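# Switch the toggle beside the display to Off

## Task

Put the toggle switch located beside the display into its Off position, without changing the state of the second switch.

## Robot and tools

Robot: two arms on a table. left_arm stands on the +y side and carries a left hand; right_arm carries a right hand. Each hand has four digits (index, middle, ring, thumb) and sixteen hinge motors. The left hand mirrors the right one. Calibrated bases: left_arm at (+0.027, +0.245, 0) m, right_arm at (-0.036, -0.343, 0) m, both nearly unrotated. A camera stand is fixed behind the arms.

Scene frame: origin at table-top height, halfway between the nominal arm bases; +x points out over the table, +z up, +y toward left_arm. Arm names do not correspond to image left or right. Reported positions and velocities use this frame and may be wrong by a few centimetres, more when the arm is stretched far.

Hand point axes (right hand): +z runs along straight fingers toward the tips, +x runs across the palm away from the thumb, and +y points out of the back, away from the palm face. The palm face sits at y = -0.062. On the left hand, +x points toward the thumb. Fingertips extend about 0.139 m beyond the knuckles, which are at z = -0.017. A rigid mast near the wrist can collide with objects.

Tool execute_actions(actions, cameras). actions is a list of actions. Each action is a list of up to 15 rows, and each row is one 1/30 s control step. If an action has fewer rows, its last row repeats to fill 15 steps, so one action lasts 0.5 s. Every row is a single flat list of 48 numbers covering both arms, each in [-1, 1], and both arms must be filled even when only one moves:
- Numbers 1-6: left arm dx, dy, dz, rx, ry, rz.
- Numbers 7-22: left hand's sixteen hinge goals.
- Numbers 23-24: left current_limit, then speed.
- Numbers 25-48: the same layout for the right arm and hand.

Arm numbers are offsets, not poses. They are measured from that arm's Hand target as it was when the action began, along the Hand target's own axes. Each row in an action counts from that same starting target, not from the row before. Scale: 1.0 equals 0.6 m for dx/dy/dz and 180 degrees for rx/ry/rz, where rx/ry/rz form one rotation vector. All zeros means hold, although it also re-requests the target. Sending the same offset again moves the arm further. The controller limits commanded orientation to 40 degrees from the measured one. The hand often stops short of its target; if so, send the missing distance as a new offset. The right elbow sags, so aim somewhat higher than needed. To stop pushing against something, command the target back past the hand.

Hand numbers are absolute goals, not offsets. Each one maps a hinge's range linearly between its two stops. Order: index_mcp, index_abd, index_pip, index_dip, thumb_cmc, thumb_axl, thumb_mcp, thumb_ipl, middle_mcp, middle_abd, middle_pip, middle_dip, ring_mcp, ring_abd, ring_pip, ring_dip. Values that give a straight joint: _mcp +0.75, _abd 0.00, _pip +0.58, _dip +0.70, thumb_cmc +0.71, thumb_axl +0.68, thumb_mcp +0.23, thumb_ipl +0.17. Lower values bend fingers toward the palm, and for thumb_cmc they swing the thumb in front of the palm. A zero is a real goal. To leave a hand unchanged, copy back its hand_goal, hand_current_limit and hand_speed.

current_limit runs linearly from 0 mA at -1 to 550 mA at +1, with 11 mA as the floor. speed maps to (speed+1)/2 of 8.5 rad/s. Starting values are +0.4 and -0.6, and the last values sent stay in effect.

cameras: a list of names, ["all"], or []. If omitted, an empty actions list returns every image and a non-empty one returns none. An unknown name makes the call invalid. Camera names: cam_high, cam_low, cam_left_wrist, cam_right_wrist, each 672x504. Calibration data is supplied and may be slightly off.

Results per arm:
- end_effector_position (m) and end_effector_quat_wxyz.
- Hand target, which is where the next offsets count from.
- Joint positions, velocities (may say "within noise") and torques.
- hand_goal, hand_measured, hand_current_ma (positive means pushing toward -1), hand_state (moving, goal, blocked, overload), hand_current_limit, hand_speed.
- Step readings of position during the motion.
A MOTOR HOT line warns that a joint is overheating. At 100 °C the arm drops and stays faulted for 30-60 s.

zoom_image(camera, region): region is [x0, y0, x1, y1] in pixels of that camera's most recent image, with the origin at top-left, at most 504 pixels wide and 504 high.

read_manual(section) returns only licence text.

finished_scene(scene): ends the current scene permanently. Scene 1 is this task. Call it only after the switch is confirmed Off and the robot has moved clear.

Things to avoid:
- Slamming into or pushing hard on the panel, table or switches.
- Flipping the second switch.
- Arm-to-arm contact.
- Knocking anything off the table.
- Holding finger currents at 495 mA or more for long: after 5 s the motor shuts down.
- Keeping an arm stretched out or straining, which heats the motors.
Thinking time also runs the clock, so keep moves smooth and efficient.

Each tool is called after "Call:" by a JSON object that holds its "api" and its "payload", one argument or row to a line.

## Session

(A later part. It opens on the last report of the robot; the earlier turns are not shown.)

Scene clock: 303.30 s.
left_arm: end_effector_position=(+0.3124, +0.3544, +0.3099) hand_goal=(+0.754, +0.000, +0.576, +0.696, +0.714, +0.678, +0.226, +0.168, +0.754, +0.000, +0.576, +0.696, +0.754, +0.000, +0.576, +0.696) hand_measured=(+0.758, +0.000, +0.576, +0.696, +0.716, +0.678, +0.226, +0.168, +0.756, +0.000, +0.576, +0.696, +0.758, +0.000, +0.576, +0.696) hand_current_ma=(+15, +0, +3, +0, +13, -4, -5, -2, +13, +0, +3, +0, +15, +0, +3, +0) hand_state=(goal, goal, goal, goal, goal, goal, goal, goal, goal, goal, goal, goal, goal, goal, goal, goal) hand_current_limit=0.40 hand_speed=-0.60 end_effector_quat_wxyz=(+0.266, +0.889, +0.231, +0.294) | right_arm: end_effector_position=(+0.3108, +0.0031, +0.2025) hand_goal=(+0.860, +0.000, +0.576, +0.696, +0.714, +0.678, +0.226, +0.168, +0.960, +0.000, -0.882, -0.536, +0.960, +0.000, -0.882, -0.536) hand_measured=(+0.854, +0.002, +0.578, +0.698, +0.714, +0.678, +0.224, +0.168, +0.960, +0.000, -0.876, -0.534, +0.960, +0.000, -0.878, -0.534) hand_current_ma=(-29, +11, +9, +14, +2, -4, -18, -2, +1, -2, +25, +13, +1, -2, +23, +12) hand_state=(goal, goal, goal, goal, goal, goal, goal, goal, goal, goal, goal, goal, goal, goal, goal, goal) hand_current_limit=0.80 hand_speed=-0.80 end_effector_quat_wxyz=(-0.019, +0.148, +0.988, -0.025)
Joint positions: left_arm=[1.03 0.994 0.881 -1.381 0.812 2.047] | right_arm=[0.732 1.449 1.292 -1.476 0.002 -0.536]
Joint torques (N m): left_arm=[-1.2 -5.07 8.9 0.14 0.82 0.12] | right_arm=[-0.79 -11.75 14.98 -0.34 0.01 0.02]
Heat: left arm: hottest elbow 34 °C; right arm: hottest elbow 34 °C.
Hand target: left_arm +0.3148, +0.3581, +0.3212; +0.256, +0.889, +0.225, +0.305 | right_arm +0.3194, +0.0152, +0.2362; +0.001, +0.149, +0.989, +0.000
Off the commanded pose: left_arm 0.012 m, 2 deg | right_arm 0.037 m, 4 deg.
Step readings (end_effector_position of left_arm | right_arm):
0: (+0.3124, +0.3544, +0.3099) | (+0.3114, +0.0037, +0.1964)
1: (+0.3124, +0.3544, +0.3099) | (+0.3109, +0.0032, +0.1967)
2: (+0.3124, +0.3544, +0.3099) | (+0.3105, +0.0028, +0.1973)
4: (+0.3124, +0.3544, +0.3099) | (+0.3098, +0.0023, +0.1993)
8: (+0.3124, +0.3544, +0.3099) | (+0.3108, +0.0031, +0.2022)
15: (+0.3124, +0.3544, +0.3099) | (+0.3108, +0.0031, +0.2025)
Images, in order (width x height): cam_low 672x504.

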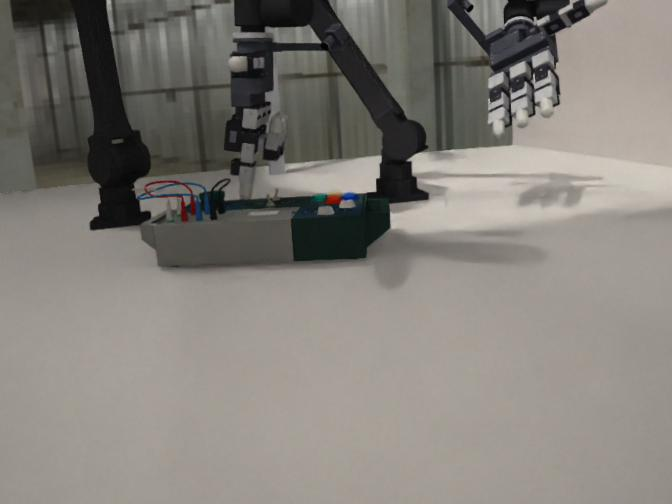

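Call:
{"api": "execute_actions", "payload": {
  "actions": [
    [[0,0,0,0,0,0,0.754,0,0.576,0.696,0.714,0.678,0.226,0.168,0.754,0,0.576,0.696,0.754,0,0.576,0.696,0.4,-0.6,-0.02,0.004,-0.004,0,0,0,0.86,0,0.576,0.696,0.714,0.678,0.226,0.168,0.96,0,-0.883,-0.536,0.96,0,-0.883,-0.536,0.8,-0.8]]
  ],
  "cameras": ["cam_low","cam_right_wrist"]
}}

Call:
{"api": "zoom_image", "payload": {
  "camera": "cam_low",
  "region": [200, 130, 340, 230]
}}

Call:
{"api": "zoom_image", "payload": {
  "camera": "cam_right_wrist",
  "region": [280, 50, 430, 162]
}}

Scene clock: 310.87 s.
left_arm: end_effector_position=(+0.3124, +0.3544, +0.3099) hand_goal=(+0.754, +0.000, +0.576, +0.696, +0.714, +0.678, +0.226, +0.168, +0.754, +0.000, +0.576, +0.696, +0.754, +0.000, +0.576, +0.696) hand_measured=(+0.758, +0.000, +0.576, +0.696, +0.716, +0.678, +0.226, +0.168, +0.756, +0.000, +0.576, +0.696, +0.758, +0.000, +0.576, +0.696) hand_current_ma=(+15, +0, +3, +0, +13, -4, -5, -2, +13, +0, +3, +0, +15, +0, +3, +0) hand_state=(goal, goal, goal, goal, goal, goal, goal, goal, goal, goal, goal, goal, goal, goal, goal, goal) hand_current_limit=0.40 hand_speed=-0.60 end_effector_quat_wxyz=(+0.266, +0.889, +0.231, +0.294) | right_arm: end_effector_position=(+0.3182, +0.0070, +0.2164) hand_goal=(+0.860, +0.000, +0.576, +0.696, +0.714, +0.678, +0.226, +0.168, +0.960, +0.000, -0.882, -0.536, +0.960, +0.000, -0.882, -0.536) hand_measured=(+0.854, +0.002, +0.578, +0.698, +0.714, +0.678, +0.224, +0.168, +0.960, +0.000, -0.876, -0.534, +0.960, +0.000, -0.878, -0.534) hand_current_ma=(-29, +11, +9, +14, +2, -4, -18, -2, +1, -2, +25, +13, +1, -2, +23, +12) hand_state=(goal, goal, goal, goal, goal, goal, goal, goal, goal, goal, goal, goal, goal, goal, goal, goal) hand_current_limit=0.80 hand_speed=-0.80 end_effector_quat_wxyz=(-0.011, +0.149, +0.989, -0.015)
Joint positions: left_arm=[1.03 0.994 0.881 -1.381 0.812 2.047] | right_arm=[0.727 1.449 1.324 -1.483 0.002 -0.54]
Joint torques (N m): left_arm=[-1.14 -5.19 9.01 0.16 0.84 0.09] | right_arm=[-2.14 -9.88 14.86 -0.36 0.05 -0.14]
Heat: left arm: hottest elbow 34 °C; right arm: hottest elbow 36 °C.
Hand target: left_arm +0.3148, +0.3581, +0.3212; +0.256, +0.889, +0.225, +0.305 | right_arm +0.3315, +0.0141, +0.2386; +0.001, +0.149, +0.989, +0.000
Off the commanded pose: left_arm 0.012 m, 2 deg | right_arm 0.027 m, 2 deg.
Step readings (end_effector_position of left_arm | right_arm):
0: (+0.3124, +0.3544, +0.3099) | (+0.3108, +0.0031, +0.2025)
1: (+0.3124, +0.3544, +0.3099) | (+0.3110, +0.0031, +0.2032)
2: (+0.3124, +0.3544, +0.3099) | (+0.3114, +0.0033, +0.2046)
4: (+0.3124, +0.3544, +0.3099) | (+0.3139, +0.0044, +0.2090)
8: (+0.3124, +0.3544, +0.3099) | (+0.3180, +0.0067, +0.2159)
15: (+0.3124, +0.3544, +0.3099) | (+0.3182, +0.0069, +0.2164)
camera_calibration:
cam_right_wrist: T_world_to_cam=[[0.931723, 0.360038, -0.0476031, -0.254144], [0.268311, -0.594083, 0.758337, -0.2958], [0.24475, -0.719332, -0.650122, 0.191169], [0, 0, 0, 1]] pos_world=[0.269369, 0.0532851, 0.336501]
Images, in order (width x height): cam_low 672x504, cam_right_wrist 672x504.

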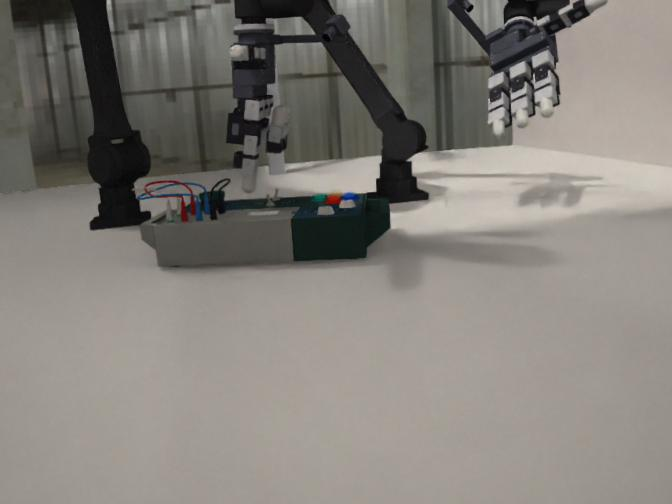

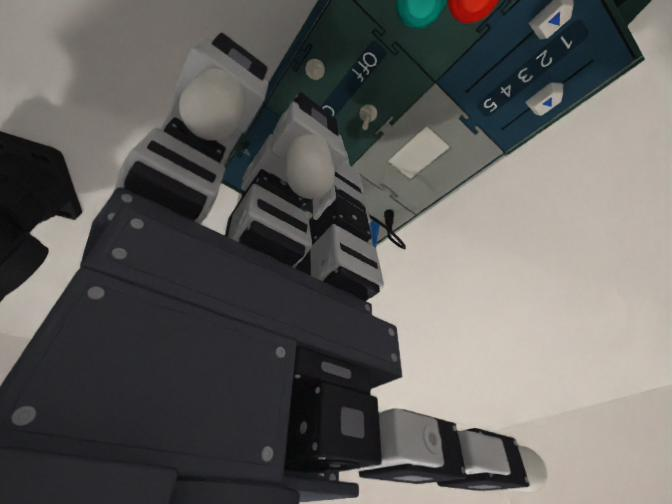

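Scaled by 3.600 from the camera's 672x504 image, which has a finer 960x720 frame.

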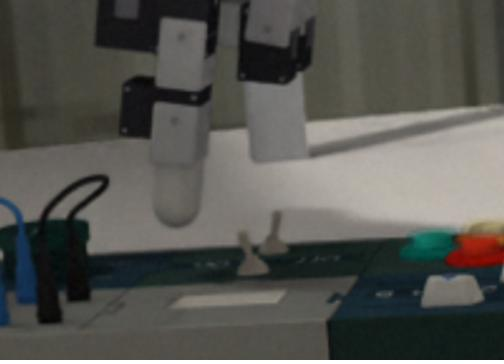

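Scaled by 3.360 from the camera's 672x504 image, which has a finer 960x720 frame.

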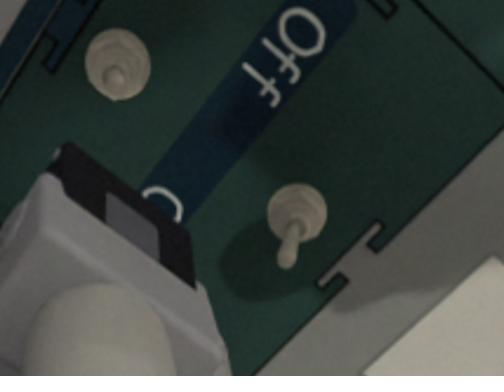

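Call:
{"api": "execute_actions", "payload": {
  "actions": [
    [[0,0,0,0,0,0,0.754,0,0.576,0.696,0.714,0.678,0.226,0.168,0.754,0,0.576,0.696,0.754,0,0.576,0.696,0.4,-0.6,0.0078,-0.0478,-0.0023,0,0,0,0.86,0,0.576,0.696,0.714,0.678,0.226,0.168,0.96,0,-0.883,-0.536,0.96,0,-0.883,-0.536,0.8,-0.8]],
    [[0,0,0,0,0,0,0.754,0,0.576,0.696,0.714,0.678,0.226,0.168,0.754,0,0.576,0.696,0.754,0,0.576,0.696,0.4,-0.6,0.0067,0.024,0.025,0,0,0,0.86,0,0.576,0.696,0.714,0.678,0.226,0.168,0.96,0,-0.883,-0.536,0.96,0,-0.883,-0.536,0.8,-0.8]],
    [[0,0,0,0,0,0,0.754,0,0.576,0.696,0.714,0.678,0.226,0.168,0.754,0,0.576,0.696,0.754,0,0.576,0.696,0.4,-0.6,0,0,0.032,0,0,0,0.86,0,0.576,0.696,0.714,0.678,0.226,0.168,0.96,0,-0.883,-0.536,0.96,0,-0.883,-0.536,0.8,-0.8]]
  ],
  "cameras": ["cam_low","cam_right_wrist"]
}}

Call:
{"api": "zoom_image", "payload": {
  "camera": "cam_low",
  "region": [200, 130, 340, 230]
}}

Call:
{"api": "zoom_image", "payload": {
  "camera": "cam_right_wrist",
  "region": [280, 50, 430, 162]
}}

Scene clock: 326.70 s.
left_arm: end_effector_position=(+0.3124, +0.3544, +0.3099) hand_goal=(+0.754, +0.000, +0.576, +0.696, +0.714, +0.678, +0.226, +0.168, +0.754, +0.000, +0.576, +0.696, +0.754, +0.000, +0.576, +0.696) hand_measured=(+0.758, +0.000, +0.576, +0.696, +0.716, +0.678, +0.226, +0.168, +0.756, +0.000, +0.576, +0.696, +0.758, +0.000, +0.576, +0.696) hand_current_ma=(+15, +0, +3, +0, +13, -4, -5, -2, +13, +0, +3, +0, +15, +0, +3, +0) hand_state=(goal, goal, goal, goal, goal, goal, goal, goal, goal, goal, goal, goal, goal, goal, goal, goal) hand_current_limit=0.40 hand_speed=-0.60 end_effector_quat_wxyz=(+0.266, +0.889, +0.231, +0.294) | right_arm: end_effector_position=(+0.3184, -0.0006, +0.2110) hand_goal=(+0.860, +0.000, +0.576, +0.696, +0.714, +0.678, +0.226, +0.168, +0.960, +0.000, -0.882, -0.536, +0.960, +0.000, -0.882, -0.536) hand_measured=(+0.856, +0.002, +0.578, +0.698, +0.714, +0.678, +0.224, +0.168, +0.960, +0.000, -0.876, -0.534, +0.960, +0.000, -0.878, -0.534) hand_current_ma=(-22, +10, +9, +14, +1, -4, -18, -2, +1, -2, +25, +13, +1, -2, +23, +12) hand_state=(goal, goal, goal, goal, goal, goal, goal, goal, goal, goal, goal, goal, goal, goal, goal, goal) hand_current_limit=0.80 hand_speed=-0.80 end_effector_quat_wxyz=(+0.001, +0.148, +0.989, +0.000)
Joint positions: left_arm=[1.03 0.994 0.881 -1.381 0.812 2.047] | right_arm=[0.712 1.415 1.265 -1.419 0.001 -0.558]
Joint torques (N m): left_arm=[-1.2 -5.13 8.94 0.14 0.83 0.07] | right_arm=[-0.97 -8.82 9.47 0.54 0.05 0.03]
Heat: left arm: hottest elbow 34 °C; right arm: hottest elbow 38 °C.
Hand target: left_arm +0.3148, +0.3581, +0.3212; +0.256, +0.889, +0.225, +0.305 | right_arm +0.3190, +0.0029, +0.2059; +0.001, +0.149, +0.989, +0.000
Off the commanded pose: left_arm 0.012 m, 2 deg | right_arm 0.006 m, 0 deg.
Step readings (end_effector_position of left_arm | right_arm):
0: (+0.3124, +0.3544, +0.3099) | (+0.3182, +0.0070, +0.2164)
1: (+0.3124, +0.3544, +0.3099) | (+0.3183, +0.0062, +0.2177)
2: (+0.3124, +0.3544, +0.3099) | (+0.3181, +0.0049, +0.2186)
4: (+0.3124, +0.3544, +0.3099) | (+0.3194, -0.0003, +0.2247)
8: (+0.3124, +0.3544, +0.3099) | (+0.3219, -0.0073, +0.2375)
15: (+0.3124, +0.3544, +0.3099) | (+0.3219, -0.0084, +0.2400)
16: (+0.3124, +0.3544, +0.3099) | (+0.3216, -0.0075, +0.2399)
17: (+0.3124, +0.3544, +0.3099) | (+0.3216, -0.0063, +0.2395)
19: (+0.3124, +0.3544, +0.3099) | (+0.3207, -0.0037, +0.2384)
23: (+0.3124, +0.3544, +0.3099) | (+0.3190, -0.0007, +0.2361)
30: (+0.3124, +0.3544, +0.3099) | (+0.3187, -0.0003, +0.2358)
31: (+0.3124, +0.3544, +0.3099) | (+0.3192, +0.0001, +0.2337)
32: (+0.3124, +0.3544, +0.3099) | (+0.3202, +0.0010, +0.2315)
34: (+0.3124, +0.3544, +0.3099) | (+0.3195, +0.0003, +0.2222)
38: (+0.3124, +0.3544, +0.3099) | (+0.3177, -0.0012, +0.2110)
45: (+0.3124, +0.3544, +0.3099) | (+0.3184, -0.0006, +0.2110)
camera_calibration:
cam_right_wrist: T_world_to_cam=[[0.931458, 0.363682, -0.0109955, -0.2594], [0.248307, -0.613291, 0.749812, -0.288101], [0.26595, -0.701149, -0.66156, 0.177884], [0, 0, 0, 1]] pos_world=[0.26585, 0.0423722, 0.33085]
Images, in order (width x height): cam_low 672x504, cam_right_wrist 672x504.

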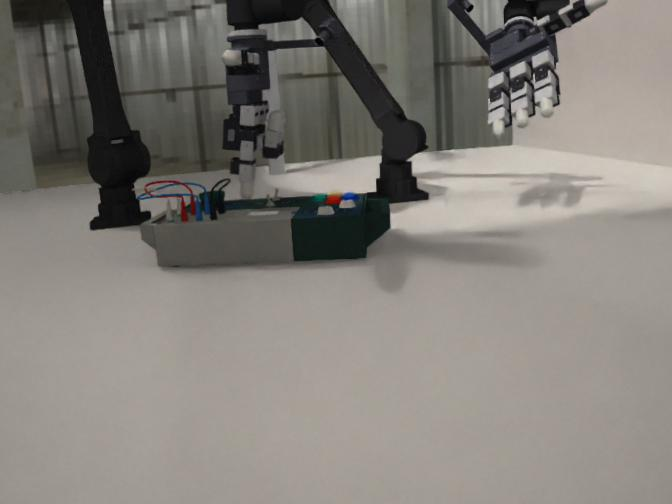

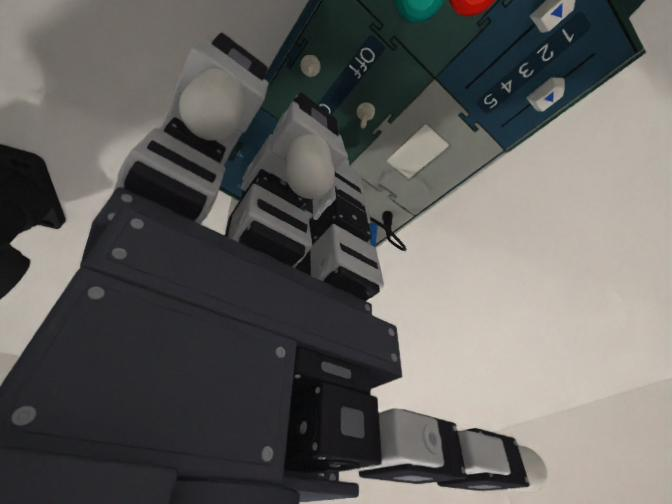

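Scaled by 3.600 from the camera's 672x504 image, which has a finer 960x720 frame.

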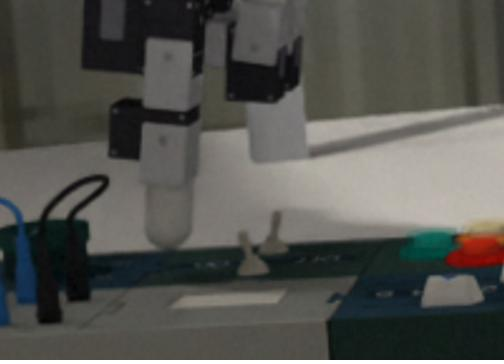

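Scaled by 3.360 from the camera's 672x504 image, which has a finer 960x720 frame.

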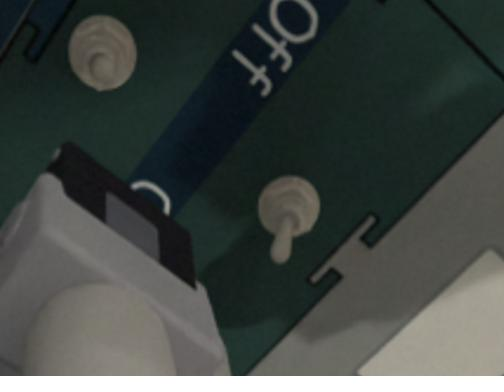

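Call:
{"api": "execute_actions", "payload": {
  "actions": [
    [[0,0,0,0,0,0,0.754,0,0.576,0.696,0.714,0.678,0.226,0.168,0.754,0,0.576,0.696,0.754,0,0.576,0.696,0.4,-0.6,0,0,0.007,0,0,0,0.82,0,0.576,0.696,0.714,0.678,0.226,0.168,0.96,0,-0.883,-0.536,0.96,0,-0.883,-0.536,0.8,-0.9]],
    [[0,0,0,0,0,0,0.754,0,0.576,0.696,0.714,0.678,0.226,0.168,0.754,0,0.576,0.696,0.754,0,0.576,0.696,0.4,-0.6,0,0,0,0,0,0,0.73,0,0.576,0.696,0.714,0.678,0.226,0.168,0.96,0,-0.883,-0.536,0.96,0,-0.883,-0.536,0.8,-0.9]]
  ],
  "cameras": ["cam_low","cam_right_wrist"]
}}

Call:
{"api": "zoom_image", "payload": {
  "camera": "cam_low",
  "region": [200, 130, 340, 230]
}}

Call:
{"api": "zoom_image", "payload": {
  "camera": "cam_right_wrist",
  "region": [280, 50, 430, 162]
}}

Scene clock: 335.47 s.
left_arm: end_effector_position=(+0.3124, +0.3544, +0.3099) hand_goal=(+0.754, +0.000, +0.576, +0.696, +0.714, +0.678, +0.226, +0.168, +0.754, +0.000, +0.576, +0.696, +0.754, +0.000, +0.576, +0.696) hand_measured=(+0.758, +0.000, +0.576, +0.696, +0.716, +0.678, +0.226, +0.168, +0.756, +0.000, +0.576, +0.696, +0.758, +0.000, +0.576, +0.696) hand_current_ma=(+15, +0, +3, +0, +13, -4, -5, -2, +13, +0, +3, +0, +15, +0, +3, +0) hand_state=(goal, goal, goal, goal, goal, goal, goal, goal, goal, goal, goal, goal, goal, goal, goal, goal) hand_current_limit=0.40 hand_speed=-0.60 end_effector_quat_wxyz=(+0.266, +0.889, +0.231, +0.294) | right_arm: end_effector_position=(+0.3197, +0.0005, +0.2105) hand_goal=(+0.730, +0.000, +0.576, +0.696, +0.714, +0.678, +0.226, +0.168, +0.960, +0.000, -0.882, -0.536, +0.960, +0.000, -0.882, -0.536) hand_measured=(+0.738, +0.002, +0.578, +0.698, +0.714, +0.678, +0.224, +0.168, +0.960, +0.000, -0.876, -0.534, +0.960, +0.000, -0.878, -0.534) hand_current_ma=(+41, +7, +10, +14, +1, -4, -18, -2, +1, -2, +25, +13, +1, -2, +23, +12) hand_state=(goal, goal, goal, goal, goal, goal, goal, goal, goal, goal, goal, goal, goal, goal, goal, goal) hand_current_limit=0.80 hand_speed=-0.90 end_effector_quat_wxyz=(+0.004, +0.148, +0.989, +0.003)
Joint positions: left_arm=[1.03 0.994 0.881 -1.381 0.812 2.047] | right_arm=[0.712 1.415 1.262 -1.409 0.001 -0.557]
Joint torques (N m): left_arm=[-1.08 -5.01 9.02 0.17 0.82 0.09] | right_arm=[-0.91 -8.94 8.87 0.59 0.04 0.01]
Heat: left arm: hottest elbow 34 °C; right arm: hottest elbow 36 °C.
Hand target: left_arm +0.3148, +0.3581, +0.3212; +0.256, +0.889, +0.225, +0.305 | right_arm +0.3190, +0.0029, +0.2016; +0.001, +0.149, +0.989, +0.000
Off the commanded pose: left_arm 0.012 m, 2 deg | right_arm 0.009 m, 1 deg.
Step readings (end_effector_position of left_arm | right_arm):
0: (+0.3124, +0.3544, +0.3099) | (+0.3184, -0.0006, +0.2110)
1: (+0.3124, +0.3544, +0.3099) | (+0.3186, -0.0005, +0.2109)
2: (+0.3124, +0.3544, +0.3099) | (+0.3191, +0.0000, +0.2110)
4: (+0.3124, +0.3544, +0.3099) | (+0.3196, +0.0004, +0.2107)
8: (+0.3124, +0.3544, +0.3099) | (+0.3197, +0.0005, +0.2105)
15: (+0.3124, +0.3544, +0.3099) | (+0.3197, +0.0005, +0.2105)
16: (+0.3124, +0.3544, +0.3099) | (+0.3197, +0.0005, +0.2105)
17: (+0.3124, +0.3544, +0.3099) | (+0.3197, +0.0005, +0.2105)
19: (+0.3124, +0.3544, +0.3099) | (+0.3197, +0.0005, +0.2105)
23: (+0.3124, +0.3544, +0.3099) | (+0.3197, +0.0005, +0.2105)
30: (+0.3124, +0.3544, +0.3099) | (+0.3197, +0.0005, +0.2105)
camera_calibration:
cam_right_wrist: T_world_to_cam=[[0.931763, 0.363047, -0.00379761, -0.262665], [0.243539, -0.617218, 0.748152, -0.28554], [0.26927, -0.698025, -0.663517, 0.177282], [0, 0, 0, 1]] pos_world=[0.266545, 0.042867, 0.33026]
Images, in order (width x height): cam_low 672x504, cam_right_wrist 672x504.

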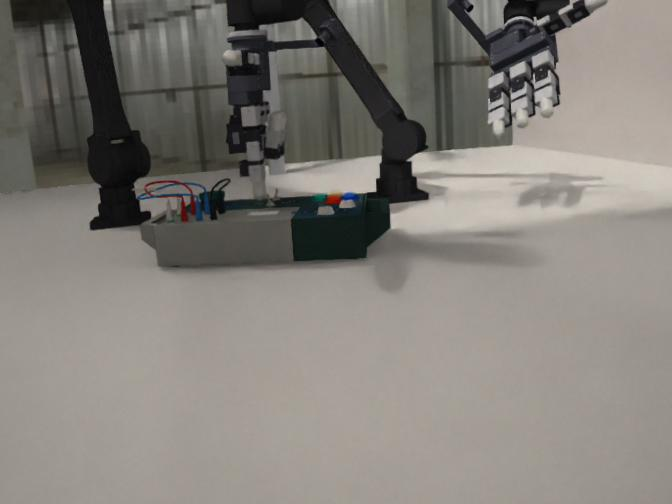

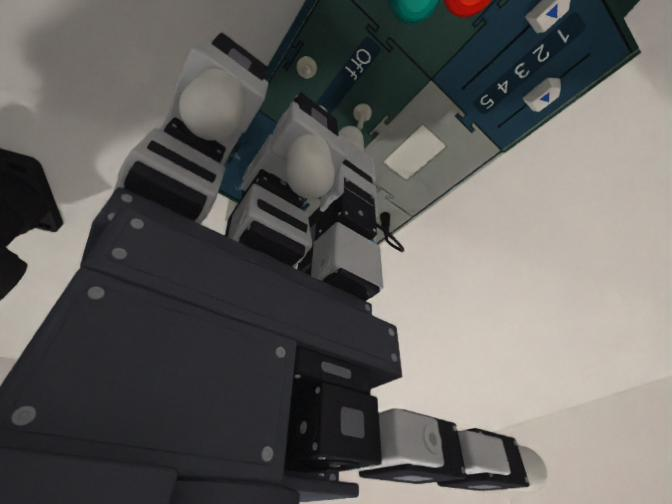

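Scaled by 3.600 from the camera's 672x504 image, which has a finer 960x720 frame.

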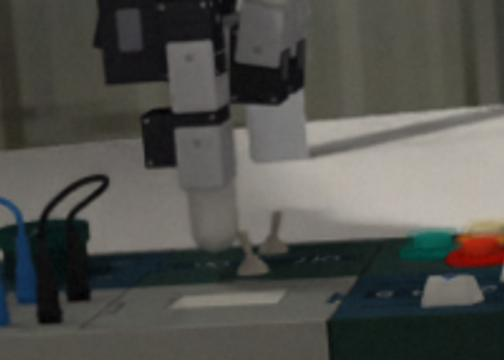

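Scaled by 3.360 from the camera's 672x504 image, which has a finer 960x720 frame.

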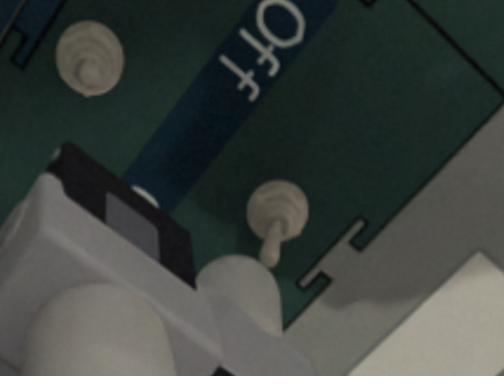

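Call:
{"api": "execute_actions", "payload": {
  "actions": [
    [[0,0,0,0,0,0,0.754,0,0.576,0.696,0.714,0.678,0.226,0.168,0.754,0,0.576,0.696,0.754,0,0.576,0.696,0.4,-0.6,0,0,0.004,0,0,0,0.78,-0.025,0.576,0.696,0.714,0.678,0.226,0.168,0.96,0,-0.883,-0.536,0.96,0,-0.883,-0.536,0.8,-0.9]]
  ]
}}

Scene clock: 348.53 s.
left_arm: end_effector_position=(+0.3124, +0.3544, +0.3099) hand_goal=(+0.754, +0.000, +0.576, +0.696, +0.714, +0.678, +0.226, +0.168, +0.754, +0.000, +0.576, +0.696, +0.754, +0.000, +0.576, +0.696) hand_measured=(+0.758, +0.000, +0.576, +0.696, +0.716, +0.678, +0.226, +0.168, +0.756, +0.000, +0.576, +0.696, +0.758, +0.000, +0.576, +0.696) hand_current_ma=(+15, +0, +3, +0, +13, -4, -5, -2, +13, +0, +3, +0, +15, +0, +3, +0) hand_state=(goal, goal, goal, goal, goal, goal, goal, goal, goal, goal, goal, goal, goal, goal, goal, goal) hand_current_limit=0.40 hand_speed=-0.60 end_effector_quat_wxyz=(+0.266, +0.889, +0.231, +0.294) | right_arm: end_effector_position=(+0.3195, +0.0002, +0.2083) hand_goal=(+0.780, -0.024, +0.576, +0.696, +0.714, +0.678, +0.226, +0.168, +0.960, +0.000, -0.882, -0.536, +0.960, +0.000, -0.882, -0.536) hand_measured=(+0.774, -0.020, +0.578, +0.698, +0.714, +0.678, +0.224, +0.168, +0.960, +0.000, -0.876, -0.534, +0.960, +0.000, -0.878, -0.534) hand_current_ma=(-27, +13, +10, +14, +1, -4, -18, -2, +1, -2, +25, +13, +1, -2, +23, +12) hand_state=(goal, goal, goal, goal, goal, goal, goal, goal, goal, goal, goal, goal, goal, goal, goal, goal) hand_current_limit=0.80 hand_speed=-0.90 end_effector_quat_wxyz=(+0.004, +0.148, +0.989, +0.003)
Joint positions: left_arm=[1.03 0.994 0.881 -1.381 0.812 2.047] | right_arm=[0.712 1.415 1.257 -1.403 0.001 -0.557]
Joint torques (N m): left_arm=[-1.2 -5.3 8.96 0.2 0.81 0.09] | right_arm=[-1.08 -8.76 8.92 0.62 0.05 0.02]
Heat: left arm: hottest elbow 34 °C; right arm: hottest elbow 36 °C.
Hand target: left_arm +0.3148, +0.3581, +0.3212; +0.256, +0.889, +0.225, +0.305 | right_arm +0.3191, +0.0029, +0.1993; +0.001, +0.149, +0.989, +0.000
Off the commanded pose: left_arm 0.012 m, 2 deg | right_arm 0.009 m, 1 deg.
Step readings (end_effector_position of left_arm | right_arm):
0: (+0.3124, +0.3544, +0.3099) | (+0.3197, +0.0005, +0.2105)
1: (+0.3124, +0.3544, +0.3099) | (+0.3198, +0.0005, +0.2102)
2: (+0.3124, +0.3544, +0.3099) | (+0.3199, +0.0006, +0.2100)
4: (+0.3124, +0.3544, +0.3099) | (+0.3198, +0.0005, +0.2090)
8: (+0.3124, +0.3544, +0.3099) | (+0.3195, +0.0002, +0.2083)
15: (+0.3124, +0.3544, +0.3099) | (+0.3195, +0.0002, +0.2083)

Call:
{"api": "execute_actions", "payload": {
  "actions": [
    [[0,0,0,0,0,0,0.754,0,0.576,0.696,0.714,0.678,0.226,0.168,0.754,0,0.576,0.696,0.754,0,0.576,0.696,0.4,-0.6,0,0,0,0,0,0,0.68,-0.025,0.576,0.696,0.714,0.678,0.226,0.168,0.96,0,-0.883,-0.536,0.96,0,-0.883,-0.536,0.9,-0.9]]
  ],
  "cameras": ["cam_low","cam_right_wrist"]
}}

Call:
{"api": "zoom_image", "payload": {
  "camera": "cam_low",
  "region": [200, 130, 340, 230]
}}

Call:
{"api": "zoom_image", "payload": {
  "camera": "cam_right_wrist",
  "region": [280, 50, 430, 162]
}}

Scene clock: 355.33 s.
left_arm: end_effector_position=(+0.3124, +0.3544, +0.3099) hand_goal=(+0.754, +0.000, +0.576, +0.696, +0.714, +0.678, +0.226, +0.168, +0.754, +0.000, +0.576, +0.696, +0.754, +0.000, +0.576, +0.696) hand_measured=(+0.758, +0.000, +0.576, +0.696, +0.716, +0.678, +0.226, +0.168, +0.756, +0.000, +0.576, +0.696, +0.758, +0.000, +0.576, +0.696) hand_current_ma=(+15, +0, +3, +0, +13, -4, -5, -2, +13, +0, +3, +0, +15, +0, +3, +0) hand_state=(goal, goal, goal, goal, goal, goal, goal, goal, goal, goal, goal, goal, goal, goal, goal, goal) hand_current_limit=0.40 hand_speed=-0.60 end_effector_quat_wxyz=(+0.266, +0.889, +0.231, +0.294) | right_arm: end_effector_position=(+0.3197, +0.0001, +0.2083) hand_goal=(+0.680, -0.024, +0.576, +0.696, +0.714, +0.678, +0.226, +0.168, +0.960, +0.000, -0.882, -0.536, +0.960, +0.000, -0.882, -0.536) hand_measured=(+0.720, -0.028, +0.588, +0.702, +0.714, +0.678, +0.224, +0.168, +0.960, +0.000, -0.876, -0.534, +0.960, +0.000, -0.878, -0.534) hand_current_ma=(+213, -21, +62, +26, +1, -4, -18, -2, +1, -2, +25, +13, +1, -2, +23, +12) hand_state=(blocked, goal, goal, goal, goal, goal, goal, goal, goal, goal, goal, goal, goal, goal, goal, goal) hand_current_limit=0.90 hand_speed=-0.90 end_effector_quat_wxyz=(+0.004, +0.149, +0.989, +0.003)
Joint positions: left_arm=[1.03 0.994 0.881 -1.381 0.812 2.047] | right_arm=[0.712 1.415 1.257 -1.403 0.001 -0.555]
Joint torques (N m): left_arm=[-1.03 -5.01 8.96 0.14 0.81 0.1] | right_arm=[-1.08 -8.88 8.95 0.59 0.03 -0.01]
Heat: left arm: hottest elbow 34 °C; right arm: hottest elbow 35 °C.
Hand target: left_arm +0.3148, +0.3581, +0.3212; +0.256, +0.889, +0.225, +0.305 | right_arm +0.3191, +0.0029, +0.1993; +0.001, +0.149, +0.989, +0.000
Off the commanded pose: left_arm 0.012 m, 2 deg | right_arm 0.009 m, 0 deg.
Step readings (end_effector_position of left_arm | right_arm):
0: (+0.3124, +0.3544, +0.3099) | (+0.3195, +0.0002, +0.2083)
1: (+0.3124, +0.3544, +0.3099) | (+0.3195, +0.0002, +0.2083)
2: (+0.3124, +0.3544, +0.3099) | (+0.3195, +0.0002, +0.2083)
4: (+0.3124, +0.3544, +0.3099) | (+0.3195, +0.0002, +0.2083)
8: (+0.3124, +0.3544, +0.3099) | (+0.3195, +0.0002, +0.2083)
15: (+0.3124, +0.3544, +0.3099) | (+0.3197, +0.0001, +0.2083)
camera_calibration:
cam_right_wrist: T_world_to_cam=[[0.932752, 0.360498, -0.00375317, -0.262861], [0.241822, -0.617901, 0.748144, -0.283556], [0.267385, -0.698741, -0.663525, 0.176189], [0, 0, 0, 1]] pos_world=[0.266644, 0.0426614, 0.32806]
Images, in order (width x height): cam_low 672x504, cam_right_wrist 672x504.

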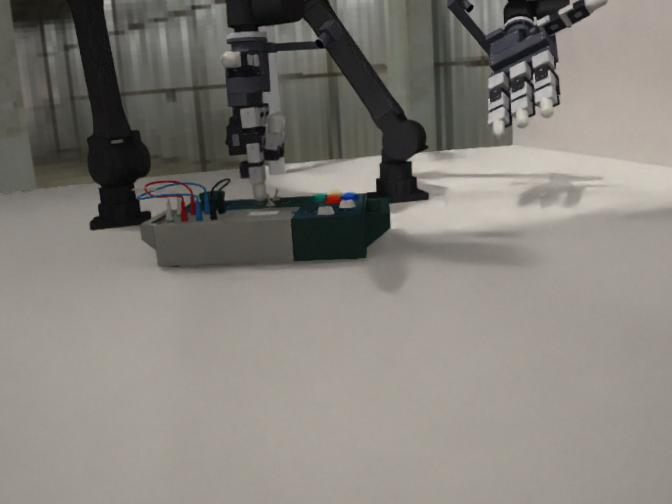

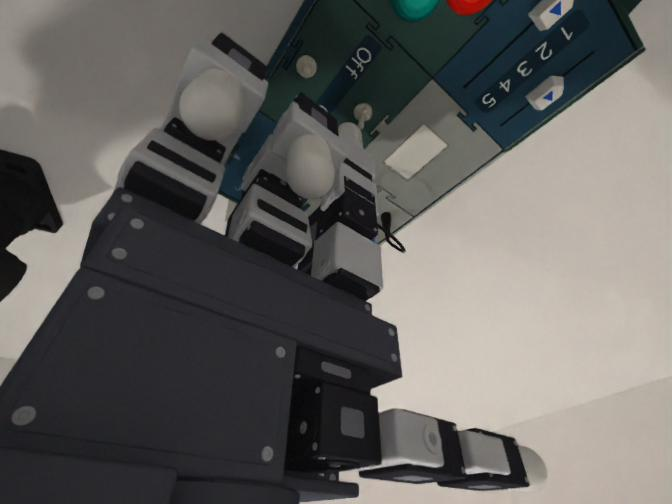

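Scaled by 3.600 from the camera's 672x504 image, which has a finer 960x720 frame.

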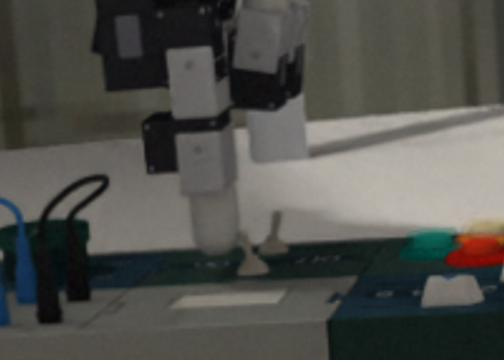

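Scaled by 3.360 from the camera's 672x504 image, which has a finer 960x720 frame.

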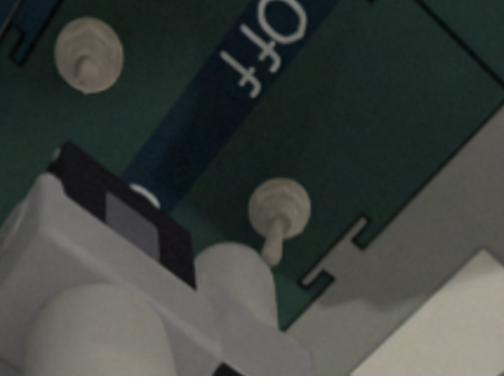

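Call:
{"api": "execute_actions", "payload": {
  "actions": [
    [[0,0,0,0,0,0,0.754,0,0.576,0.696,0.714,0.678,0.226,0.168,0.754,0,0.576,0.696,0.754,0,0.576,0.696,0.4,-0.6,0,0,0,0,0,0,0.62,-0.02,0.55,0.68,0.714,0.678,0.226,0.168,0.96,0,-0.883,-0.536,0.96,0,-0.883,-0.536,1.0,-0.9]]
  ],
  "cameras": ["cam_low","cam_right_wrist"]
}}

Call:
{"api": "zoom_image", "payload": {
  "camera": "cam_low",
  "region": [200, 130, 340, 230]
}}

Call:
{"api": "zoom_image", "payload": {
  "camera": "cam_right_wrist",
  "region": [280, 50, 430, 162]
}}

Scene clock: 360.87 s.
left_arm: end_effector_position=(+0.3124, +0.3544, +0.3099) hand_goal=(+0.754, +0.000, +0.576, +0.696, +0.714, +0.678, +0.226, +0.168, +0.754, +0.000, +0.576, +0.696, +0.754, +0.000, +0.576, +0.696) hand_measured=(+0.758, +0.000, +0.576, +0.696, +0.716, +0.678, +0.226, +0.168, +0.756, +0.000, +0.576, +0.696, +0.758, +0.000, +0.576, +0.696) hand_current_ma=(+15, +0, +3, +0, +13, -4, -5, -2, +13, +0, +3, +0, +15, +0, +3, +0) hand_state=(goal, goal, goal, goal, goal, goal, goal, goal, goal, goal, goal, goal, goal, goal, goal, goal) hand_current_limit=0.40 hand_speed=-0.60 end_effector_quat_wxyz=(+0.266, +0.889, +0.231, +0.294) | right_arm: end_effector_position=(+0.3190, -0.0018, +0.2054) hand_goal=(+0.620, -0.020, +0.550, +0.680, +0.714, +0.678, +0.226, +0.168, +0.960, +0.000, -0.882, -0.536, +0.960, +0.000, -0.882, -0.536) hand_measured=(+0.694, -0.028, +0.588, +0.702, +0.714, +0.678, +0.224, +0.168, +0.960, +0.000, -0.876, -0.534, +0.960, +0.000, -0.878, -0.534) hand_current_ma=(+391, -36, +191, +105, +1, -4, -18, -2, +1, -2, +25, +13, +1, -2, +23, +12) hand_state=(blocked, goal, blocked, blocked, goal, goal, goal, goal, goal, goal, goal, goal, goal, goal, goal, goal) hand_current_limit=1.00 hand_speed=-0.90 end_effector_quat_wxyz=(+0.003, +0.151, +0.988, +0.000)
Joint positions: left_arm=[1.03 0.994 0.881 -1.381 0.812 2.047] | right_arm=[0.712 1.415 1.251 -1.403 0.005 -0.55]
Joint torques (N m): left_arm=[-1.38 -5.3 8.96 0.18 0.82 0.09] | right_arm=[-0.97 -8.76 9.44 0.61 -0.11 -0.04]
Heat: left arm: hottest elbow 34 °C; right arm: hottest elbow 35 °C.
Hand target: left_arm +0.3148, +0.3581, +0.3212; +0.256, +0.889, +0.225, +0.305 | right_arm +0.3190, +0.0029, +0.1993; +0.001, +0.149, +0.989, +0.000
Off the commanded pose: left_arm 0.012 m, 2 deg | right_arm 0.008 m, 0 deg.
Step readings (end_effector_position of left_arm | right_arm):
0: (+0.3124, +0.3544, +0.3099) | (+0.3197, +0.0001, +0.2083)
1: (+0.3124, +0.3544, +0.3099) | (+0.3197, +0.0001, +0.2083)
2: (+0.3124, +0.3544, +0.3099) | (+0.3196, +0.0000, +0.2081)
4: (+0.3124, +0.3544, +0.3099) | (+0.3194, -0.0006, +0.2072)
8: (+0.3124, +0.3544, +0.3099) | (+0.3189, -0.0018, +0.2054)
15: (+0.3124, +0.3544, +0.3099) | (+0.3190, -0.0018, +0.2054)
camera_calibration:
cam_right_wrist: T_world_to_cam=[[0.934256, 0.356509, -0.00820677, -0.261182], [0.240841, -0.613832, 0.751802, -0.282781], [0.262987, -0.704352, -0.659338, 0.173669], [0, 0, 0, 1]] pos_world=[0.266443, 0.0418579, 0.324958]
Images, in order (width x height): cam_low 672x504, cam_right_wrist 672x504.

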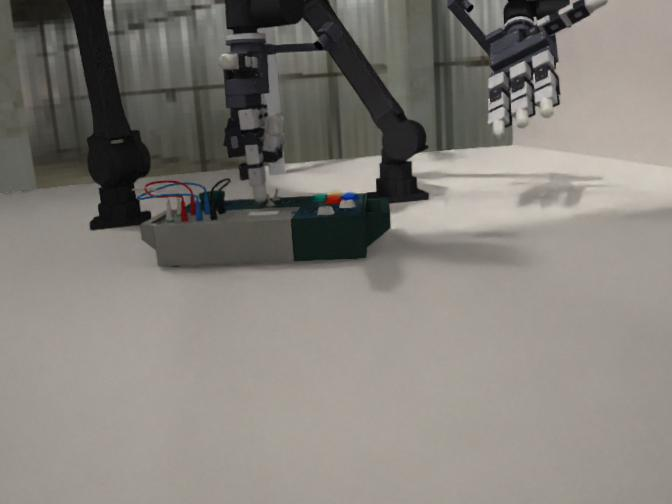

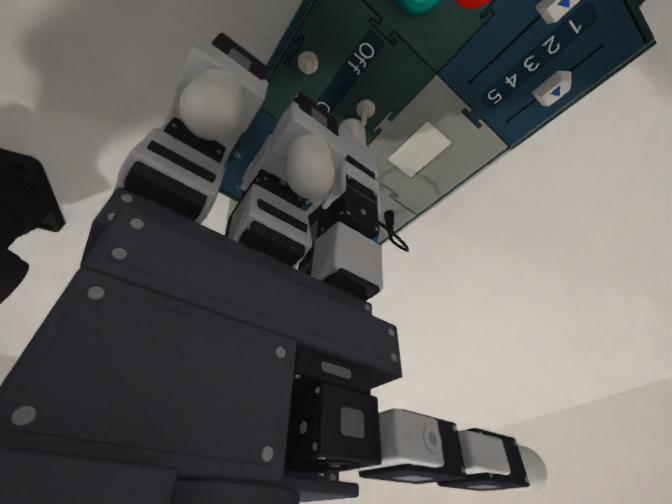

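Scaled by 3.600 from the camera's 672x504 image, which has a finer 960x720 frame.

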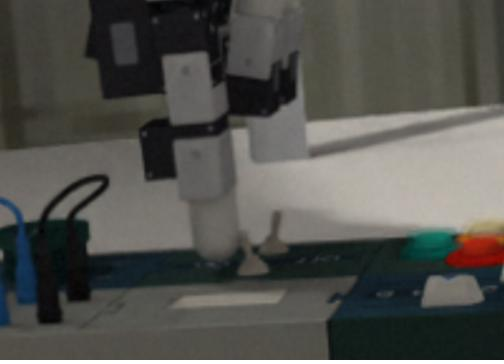

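Scaled by 3.360 from the camera's 672x504 image, which has a finer 960x720 frame.

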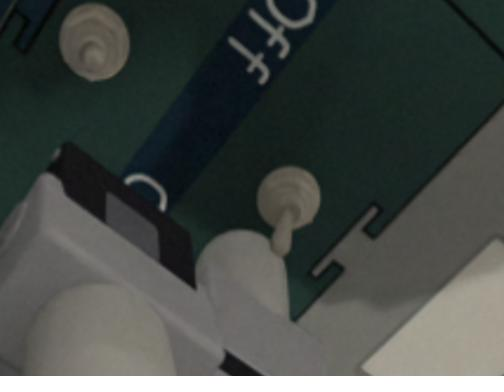

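Call:
{"api": "execute_actions", "payload": {
  "actions": [
    [[0,0,0,0,0,0,0.754,0,0.576,0.696,0.714,0.678,0.226,0.168,0.754,0,0.576,0.696,0.754,0,0.576,0.696,0.4,-0.6,0,0.015,-0.01,0,0,0,0.64,-0.02,0.55,0.68,0.714,0.678,0.226,0.168,0.96,0,-0.883,-0.536,0.96,0,-0.883,-0.536,0.78,-0.9]],
    [[0,0,0,0,0,0,0.754,0,0.576,0.696,0.714,0.678,0.226,0.168,0.754,0,0.576,0.696,0.754,0,0.576,0.696,0.4,-0.6,0,0.015,-0.005,0,0,0,0.64,-0.02,0.55,0.68,0.714,0.678,0.226,0.168,0.96,0,-0.883,-0.536,0.96,0,-0.883,-0.536,0.78,-0.9]]
  ],
  "cameras": ["cam_low","cam_right_wrist"]
}}

Call:
{"api": "zoom_image", "payload": {
  "camera": "cam_low",
  "region": [200, 130, 340, 230]
}}

Call:
{"api": "zoom_image", "payload": {
  "camera": "cam_right_wrist",
  "region": [280, 50, 430, 162]
}}

Scene clock: 375.80 s.
left_arm: end_effector_position=(+0.3124, +0.3544, +0.3099) hand_goal=(+0.754, +0.000, +0.576, +0.696, +0.714, +0.678, +0.226, +0.168, +0.754, +0.000, +0.576, +0.696, +0.754, +0.000, +0.576, +0.696) hand_measured=(+0.758, +0.000, +0.576, +0.696, +0.716, +0.678, +0.226, +0.168, +0.756, +0.000, +0.576, +0.696, +0.758, +0.000, +0.576, +0.696) hand_current_ma=(+15, +0, +3, +0, +13, -4, -5, -2, +13, +0, +3, +0, +15, +0, +3, +0) hand_state=(goal, goal, goal, goal, goal, goal, goal, goal, goal, goal, goal, goal, goal, goal, goal, goal) hand_current_limit=0.40 hand_speed=-0.60 end_effector_quat_wxyz=(+0.266, +0.889, +0.231, +0.294) | right_arm: end_effector_position=(+0.3169, +0.0010, +0.1974) hand_goal=(+0.640, -0.020, +0.550, +0.680, +0.714, +0.678, +0.226, +0.168, +0.960, +0.000, -0.882, -0.536, +0.960, +0.000, -0.882, -0.536) hand_measured=(+0.688, -0.016, +0.588, +0.700, +0.714, +0.678, +0.224, +0.168, +0.960, +0.000, -0.876, -0.534, +0.960, +0.000, -0.878, -0.534) hand_current_ma=(+255, +20, +190, +100, +1, -4, -18, -2, +1, -2, +25, +13, +1, -2, +23, +12) hand_state=(blocked, goal, blocked, blocked, goal, goal, goal, goal, goal, goal, goal, goal, goal, goal, goal, goal) hand_current_limit=0.78 hand_speed=-0.90 end_effector_quat_wxyz=(-0.002, +0.156, +0.988, -0.011)
Joint positions: left_arm=[1.03 0.994 0.881 -1.381 0.812 2.047] | right_arm=[0.725 1.433 1.253 -1.411 0.01 -0.527]
Joint torques (N m): left_arm=[-1.14 -5.19 9.02 0.13 0.82 0.11] | right_arm=[-0.15 -7.53 14.54 -0.01 -0.32 -0.05]
Heat: left arm: hottest elbow 34 °C; right arm: hottest elbow 35 °C.
Hand target: left_arm +0.3148, +0.3581, +0.3212; +0.256, +0.889, +0.225, +0.305 | right_arm +0.3243, +0.0201, +0.2083; +0.001, +0.149, +0.989, +0.000
Off the commanded pose: left_arm 0.012 m, 2 deg | right_arm 0.023 m, 2 deg.
Step readings (end_effector_position of left_arm | right_arm):
0: (+0.3124, +0.3544, +0.3099) | (+0.3190, -0.0018, +0.2054)
1: (+0.3124, +0.3544, +0.3099) | (+0.3190, -0.0020, +0.2050)
2: (+0.3124, +0.3544, +0.3099) | (+0.3188, -0.0019, +0.2044)
4: (+0.3124, +0.3544, +0.3099) | (+0.3188, -0.0014, +0.2026)
8: (+0.3124, +0.3544, +0.3099) | (+0.3186, -0.0004, +0.1995)
15: (+0.3124, +0.3544, +0.3099) | (+0.3186, -0.0003, +0.1992)
16: (+0.3124, +0.3544, +0.3099) | (+0.3183, -0.0002, +0.1985)
17: (+0.3124, +0.3544, +0.3099) | (+0.3179, -0.0002, +0.1977)
19: (+0.3124, +0.3544, +0.3099) | (+0.3173, +0.0007, +0.1977)
23: (+0.3124, +0.3544, +0.3099) | (+0.3167, +0.0011, +0.1974)
30: (+0.3124, +0.3544, +0.3099) | (+0.3169, +0.0010, +0.1974)
camera_calibration:
cam_right_wrist: T_world_to_cam=[[0.937475, 0.346915, -0.0281248, -0.257375], [0.245341, -0.601342, 0.760392, -0.277697], [0.246879, -0.719748, -0.648856, 0.174028], [0, 0, 0, 1]] pos_world=[0.266449, 0.0475524, 0.316839]
Images, in order (width x height): cam_low 672x504, cam_right_wrist 672x504.

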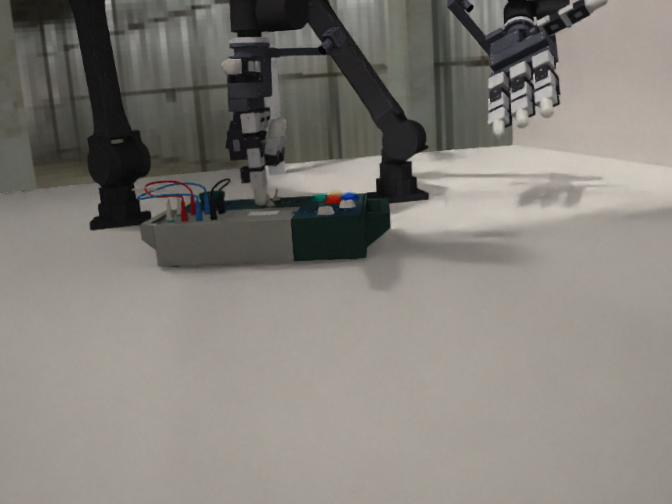

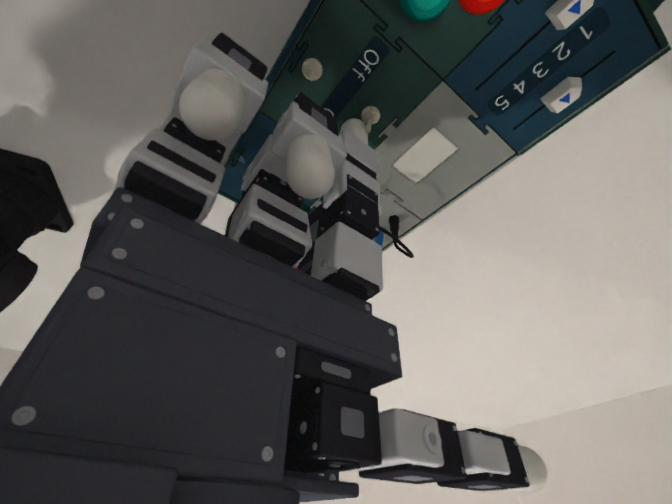

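Scaled by 3.600 from the camera's 672x504 image, which has a finer 960x720 frame.

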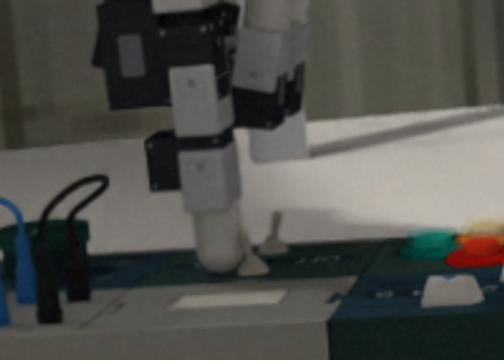

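Scaled by 3.360 from the camera's 672x504 image, which has a finer 960x720 frame.

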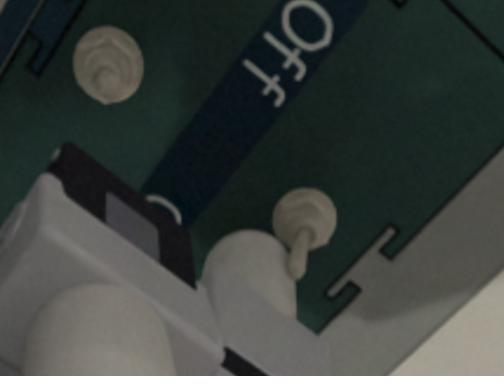

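Call:
{"api": "execute_actions", "payload": {
  "actions": [
    [[0,0,0,0,0,0,0.754,0,0.576,0.696,0.714,0.678,0.226,0.168,0.754,0,0.576,0.696,0.754,0,0.576,0.696,0.4,-0.6,-0.0027,-0.0428,-0.0333,0,0,0,0.8,0,0.576,0.696,0.714,0.678,0.226,0.168,0.96,0,-0.883,-0.536,0.96,0,-0.883,-0.536,0.4,-0.6]],
    [[0,0,0,0,0,0,0.754,0,0.576,0.696,0.714,0.678,0.226,0.168,0.754,0,0.576,0.696,0.754,0,0.576,0.696,0.4,-0.6,-0.0027,-0.0428,-0.0533,0,0,0,0.8,0,0.576,0.696,0.714,0.678,0.226,0.168,0.96,0,-0.883,-0.536,0.96,0,-0.883,-0.536,0.4,-0.6]],
    [[0,0,0,0,0,0,0.754,0,0.576,0.696,0.714,0.678,0.226,0.168,0.754,0,0.576,0.696,0.754,0,0.576,0.696,0.4,-0.6,0,0,0,0,0,0,1,0,-0.95,-0.6,0.714,0.678,0.226,0.168,-0.479,0,-0.737,-0.174,-0.479,0,-0.737,-0.174,0.4,-0.6]],
    [[0,0,0,0,0,0,0.754,0,0.576,0.696,0.714,0.678,0.226,0.168,0.754,0,0.576,0.696,0.754,0,0.576,0.696,0.4,-0.6,0,0,0.03,0,0,0,1,0,-0.95,-0.6,0.714,0.678,0.226,0.168,-0.479,0,-0.737,-0.174,-0.479,0,-0.737,-0.174,0.4,-0.6]],
    [[0,0,0,0,0,0,0.754,0,0.576,0.696,0.714,0.678,0.226,0.168,0.754,0,0.576,0.696,0.754,0,0.576,0.696,0.4,-0.6,0,0,0.03,0,0,0,1,0,-0.95,-0.6,0.714,0.678,0.226,0.168,-0.479,0,-0.737,-0.174,-0.479,0,-0.737,-0.174,0.4,-0.6]]
  ],
  "cameras": ["cam_high","cam_low","cam_right_wrist"]
}}

Call:
{"api": "zoom_image", "payload": {
  "camera": "cam_low",
  "region": [180, 90, 340, 230]
}}

Scene clock: 427.13 s.
left_arm: end_effector_position=(+0.3124, +0.3544, +0.3099) hand_goal=(+0.754, +0.000, +0.576, +0.696, +0.714, +0.678, +0.226, +0.168, +0.754, +0.000, +0.576, +0.696, +0.754, +0.000, +0.576, +0.696) hand_measured=(+0.758, +0.000, +0.576, +0.696, +0.716, +0.678, +0.226, +0.168, +0.756, +0.000, +0.576, +0.696, +0.758, +0.000, +0.576, +0.696) hand_current_ma=(+15, +0, +3, +0, +13, -4, -5, -2, +13, +0, +3, +0, +15, +0, +3, +0) hand_state=(goal, goal, goal, goal, goal, goal, goal, goal, goal, goal, goal, goal, goal, goal, goal, goal) hand_current_limit=0.40 hand_speed=-0.60 end_effector_quat_wxyz=(+0.266, +0.889, +0.231, +0.294) | right_arm: end_effector_position=(+0.3109, -0.0312, +0.2309) hand_goal=(+1.000, +0.000, -0.950, -0.600, +0.714, +0.678, +0.226, +0.168, -0.478, +0.000, -0.736, -0.174, -0.478, +0.000, -0.736, -0.174) hand_measured=(+0.996, -0.002, -0.942, -0.596, +0.712, +0.678, +0.224, +0.168, -0.392, +0.000, -0.722, -0.176, -0.388, +0.000, -0.724, -0.176) hand_current_ma=(-22, -6, +40, +15, -6, -4, -18, -2, +385, -2, +65, -14, +385, -2, +53, -13) hand_state=(goal, goal, goal, goal, goal, goal, goal, goal, blocked, goal, goal, goal, blocked, goal, goal, goal) hand_current_limit=0.40 hand_speed=-0.60 end_effector_quat_wxyz=(+0.003, +0.152, +0.988, +0.001)
Joint positions: left_arm=[1.03 0.994 0.881 -1.381 0.812 2.047] | right_arm=[0.667 1.34 1.243 -1.469 0.002 -0.593]
Joint torques (N m): left_arm=[-1.32 -4.6 8.98 0.2 0.83 0.1] | right_arm=[-1.49 -8.06 9.32 0.66 -0.07 -0.13]
Heat: left arm: hottest elbow 34 °C; right arm: hottest elbow 37 °C.
Hand target: left_arm +0.3148, +0.3581, +0.3212; +0.256, +0.889, +0.225, +0.305 | right_arm +0.3124, -0.0299, +0.2242; +0.001, +0.149, +0.989, +0.000
Off the commanded pose: left_arm 0.012 m, 2 deg | right_arm 0.007 m, 0 deg.
Step readings (end_effector_position of left_arm | right_arm):
0: (+0.3124, +0.3544, +0.3099) | (+0.3169, +0.0010, +0.1974)
1: (+0.3124, +0.3544, +0.3099) | (+0.3156, -0.0009, +0.1974)
2: (+0.3124, +0.3544, +0.3099) | (+0.3143, -0.0033, +0.1977)
4: (+0.3124, +0.3544, +0.3099) | (+0.3111, -0.0063, +0.1991)
8: (+0.3124, +0.3544, +0.3099) | (+0.3096, -0.0089, +0.2023)
15: (+0.3124, +0.3544, +0.3099) | (+0.3093, -0.0089, +0.2028)
16: (+0.3124, +0.3544, +0.3099) | (+0.3070, -0.0117, +0.2036)
17: (+0.3124, +0.3544, +0.3099) | (+0.3040, -0.0157, +0.2045)
19: (+0.3124, +0.3544, +0.3099) | (+0.3009, -0.0269, +0.2121)
23: (+0.3124, +0.3544, +0.3099) | (+0.3018, -0.0385, +0.2310)
30: (+0.3124, +0.3544, +0.3099) | (+0.3032, -0.0378, +0.2377)
31: (+0.3124, +0.3544, +0.3099) | (+0.3032, -0.0378, +0.2377)
32: (+0.3124, +0.3544, +0.3099) | (+0.3031, -0.0378, +0.2377)
34: (+0.3124, +0.3544, +0.3099) | (+0.3030, -0.0377, +0.2377)
38: (+0.3124, +0.3544, +0.3099) | (+0.3030, -0.0376, +0.2377)
45: (+0.3124, +0.3544, +0.3099) | (+0.3030, -0.0376, +0.2377)
46: (+0.3124, +0.3544, +0.3099) | (+0.3037, -0.0371, +0.2380)
47: (+0.3124, +0.3544, +0.3099) | (+0.3049, -0.0361, +0.2385)
49: (+0.3124, +0.3544, +0.3099) | (+0.3068, -0.0346, +0.2392)
53: (+0.3124, +0.3544, +0.3099) | (+0.3075, -0.0340, +0.2395)
60: (+0.3124, +0.3544, +0.3099) | (+0.3075, -0.0340, +0.2395)
61: (+0.3124, +0.3544, +0.3099) | (+0.3083, -0.0334, +0.2384)
62: (+0.3124, +0.3544, +0.3099) | (+0.3099, -0.0321, +0.2374)
64: (+0.3124, +0.3544, +0.3099) | (+0.3111, -0.0311, +0.2336)
68: (+0.3124, +0.3544, +0.3099) | (+0.3105, -0.0315, +0.2307)
75: (+0.3124, +0.3544, +0.3099) | (+0.3109, -0.0312, +0.2309)
camera_calibration:
cam_right_wrist: T_world_to_cam=[[0.934915, 0.354793, -0.0074245, -0.24333], [0.240002, -0.616742, 0.749686, -0.317414], [0.261404, -0.702675, -0.661752, 0.173028], [0, 0, 0, 1]] pos_world=[0.258443, 0.0121516, 0.350656]
Images, in order (width x height): cam_high 672x504, cam_low 672x504, cam_right_wrist 672x504.

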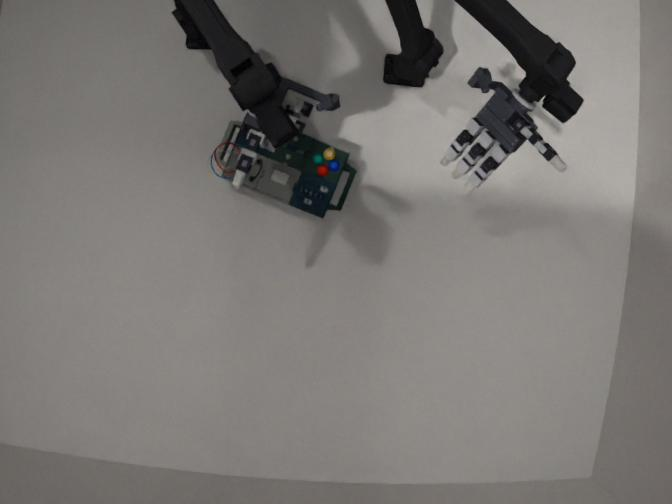

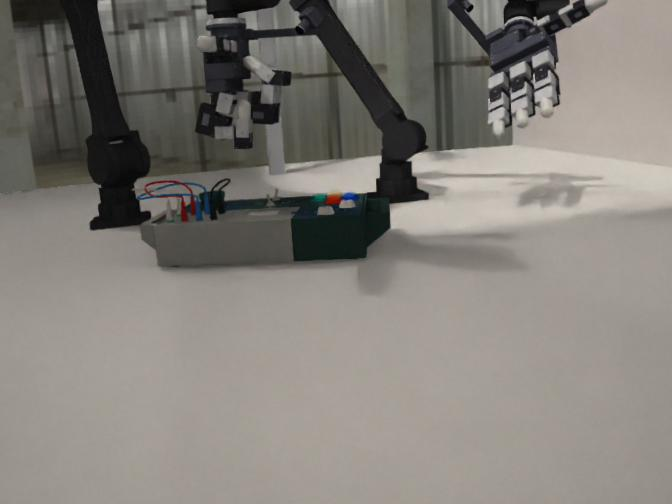

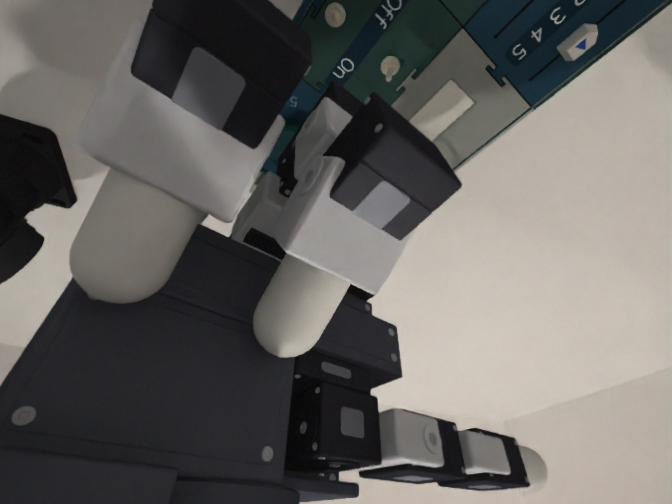

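Scaled by 3.150 from the camera's 672x504 image, which has a finer 960x720 frame.

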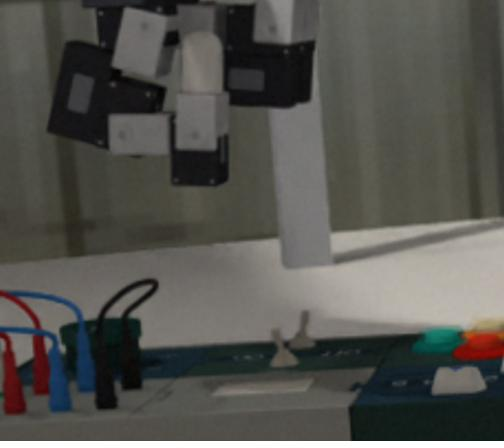

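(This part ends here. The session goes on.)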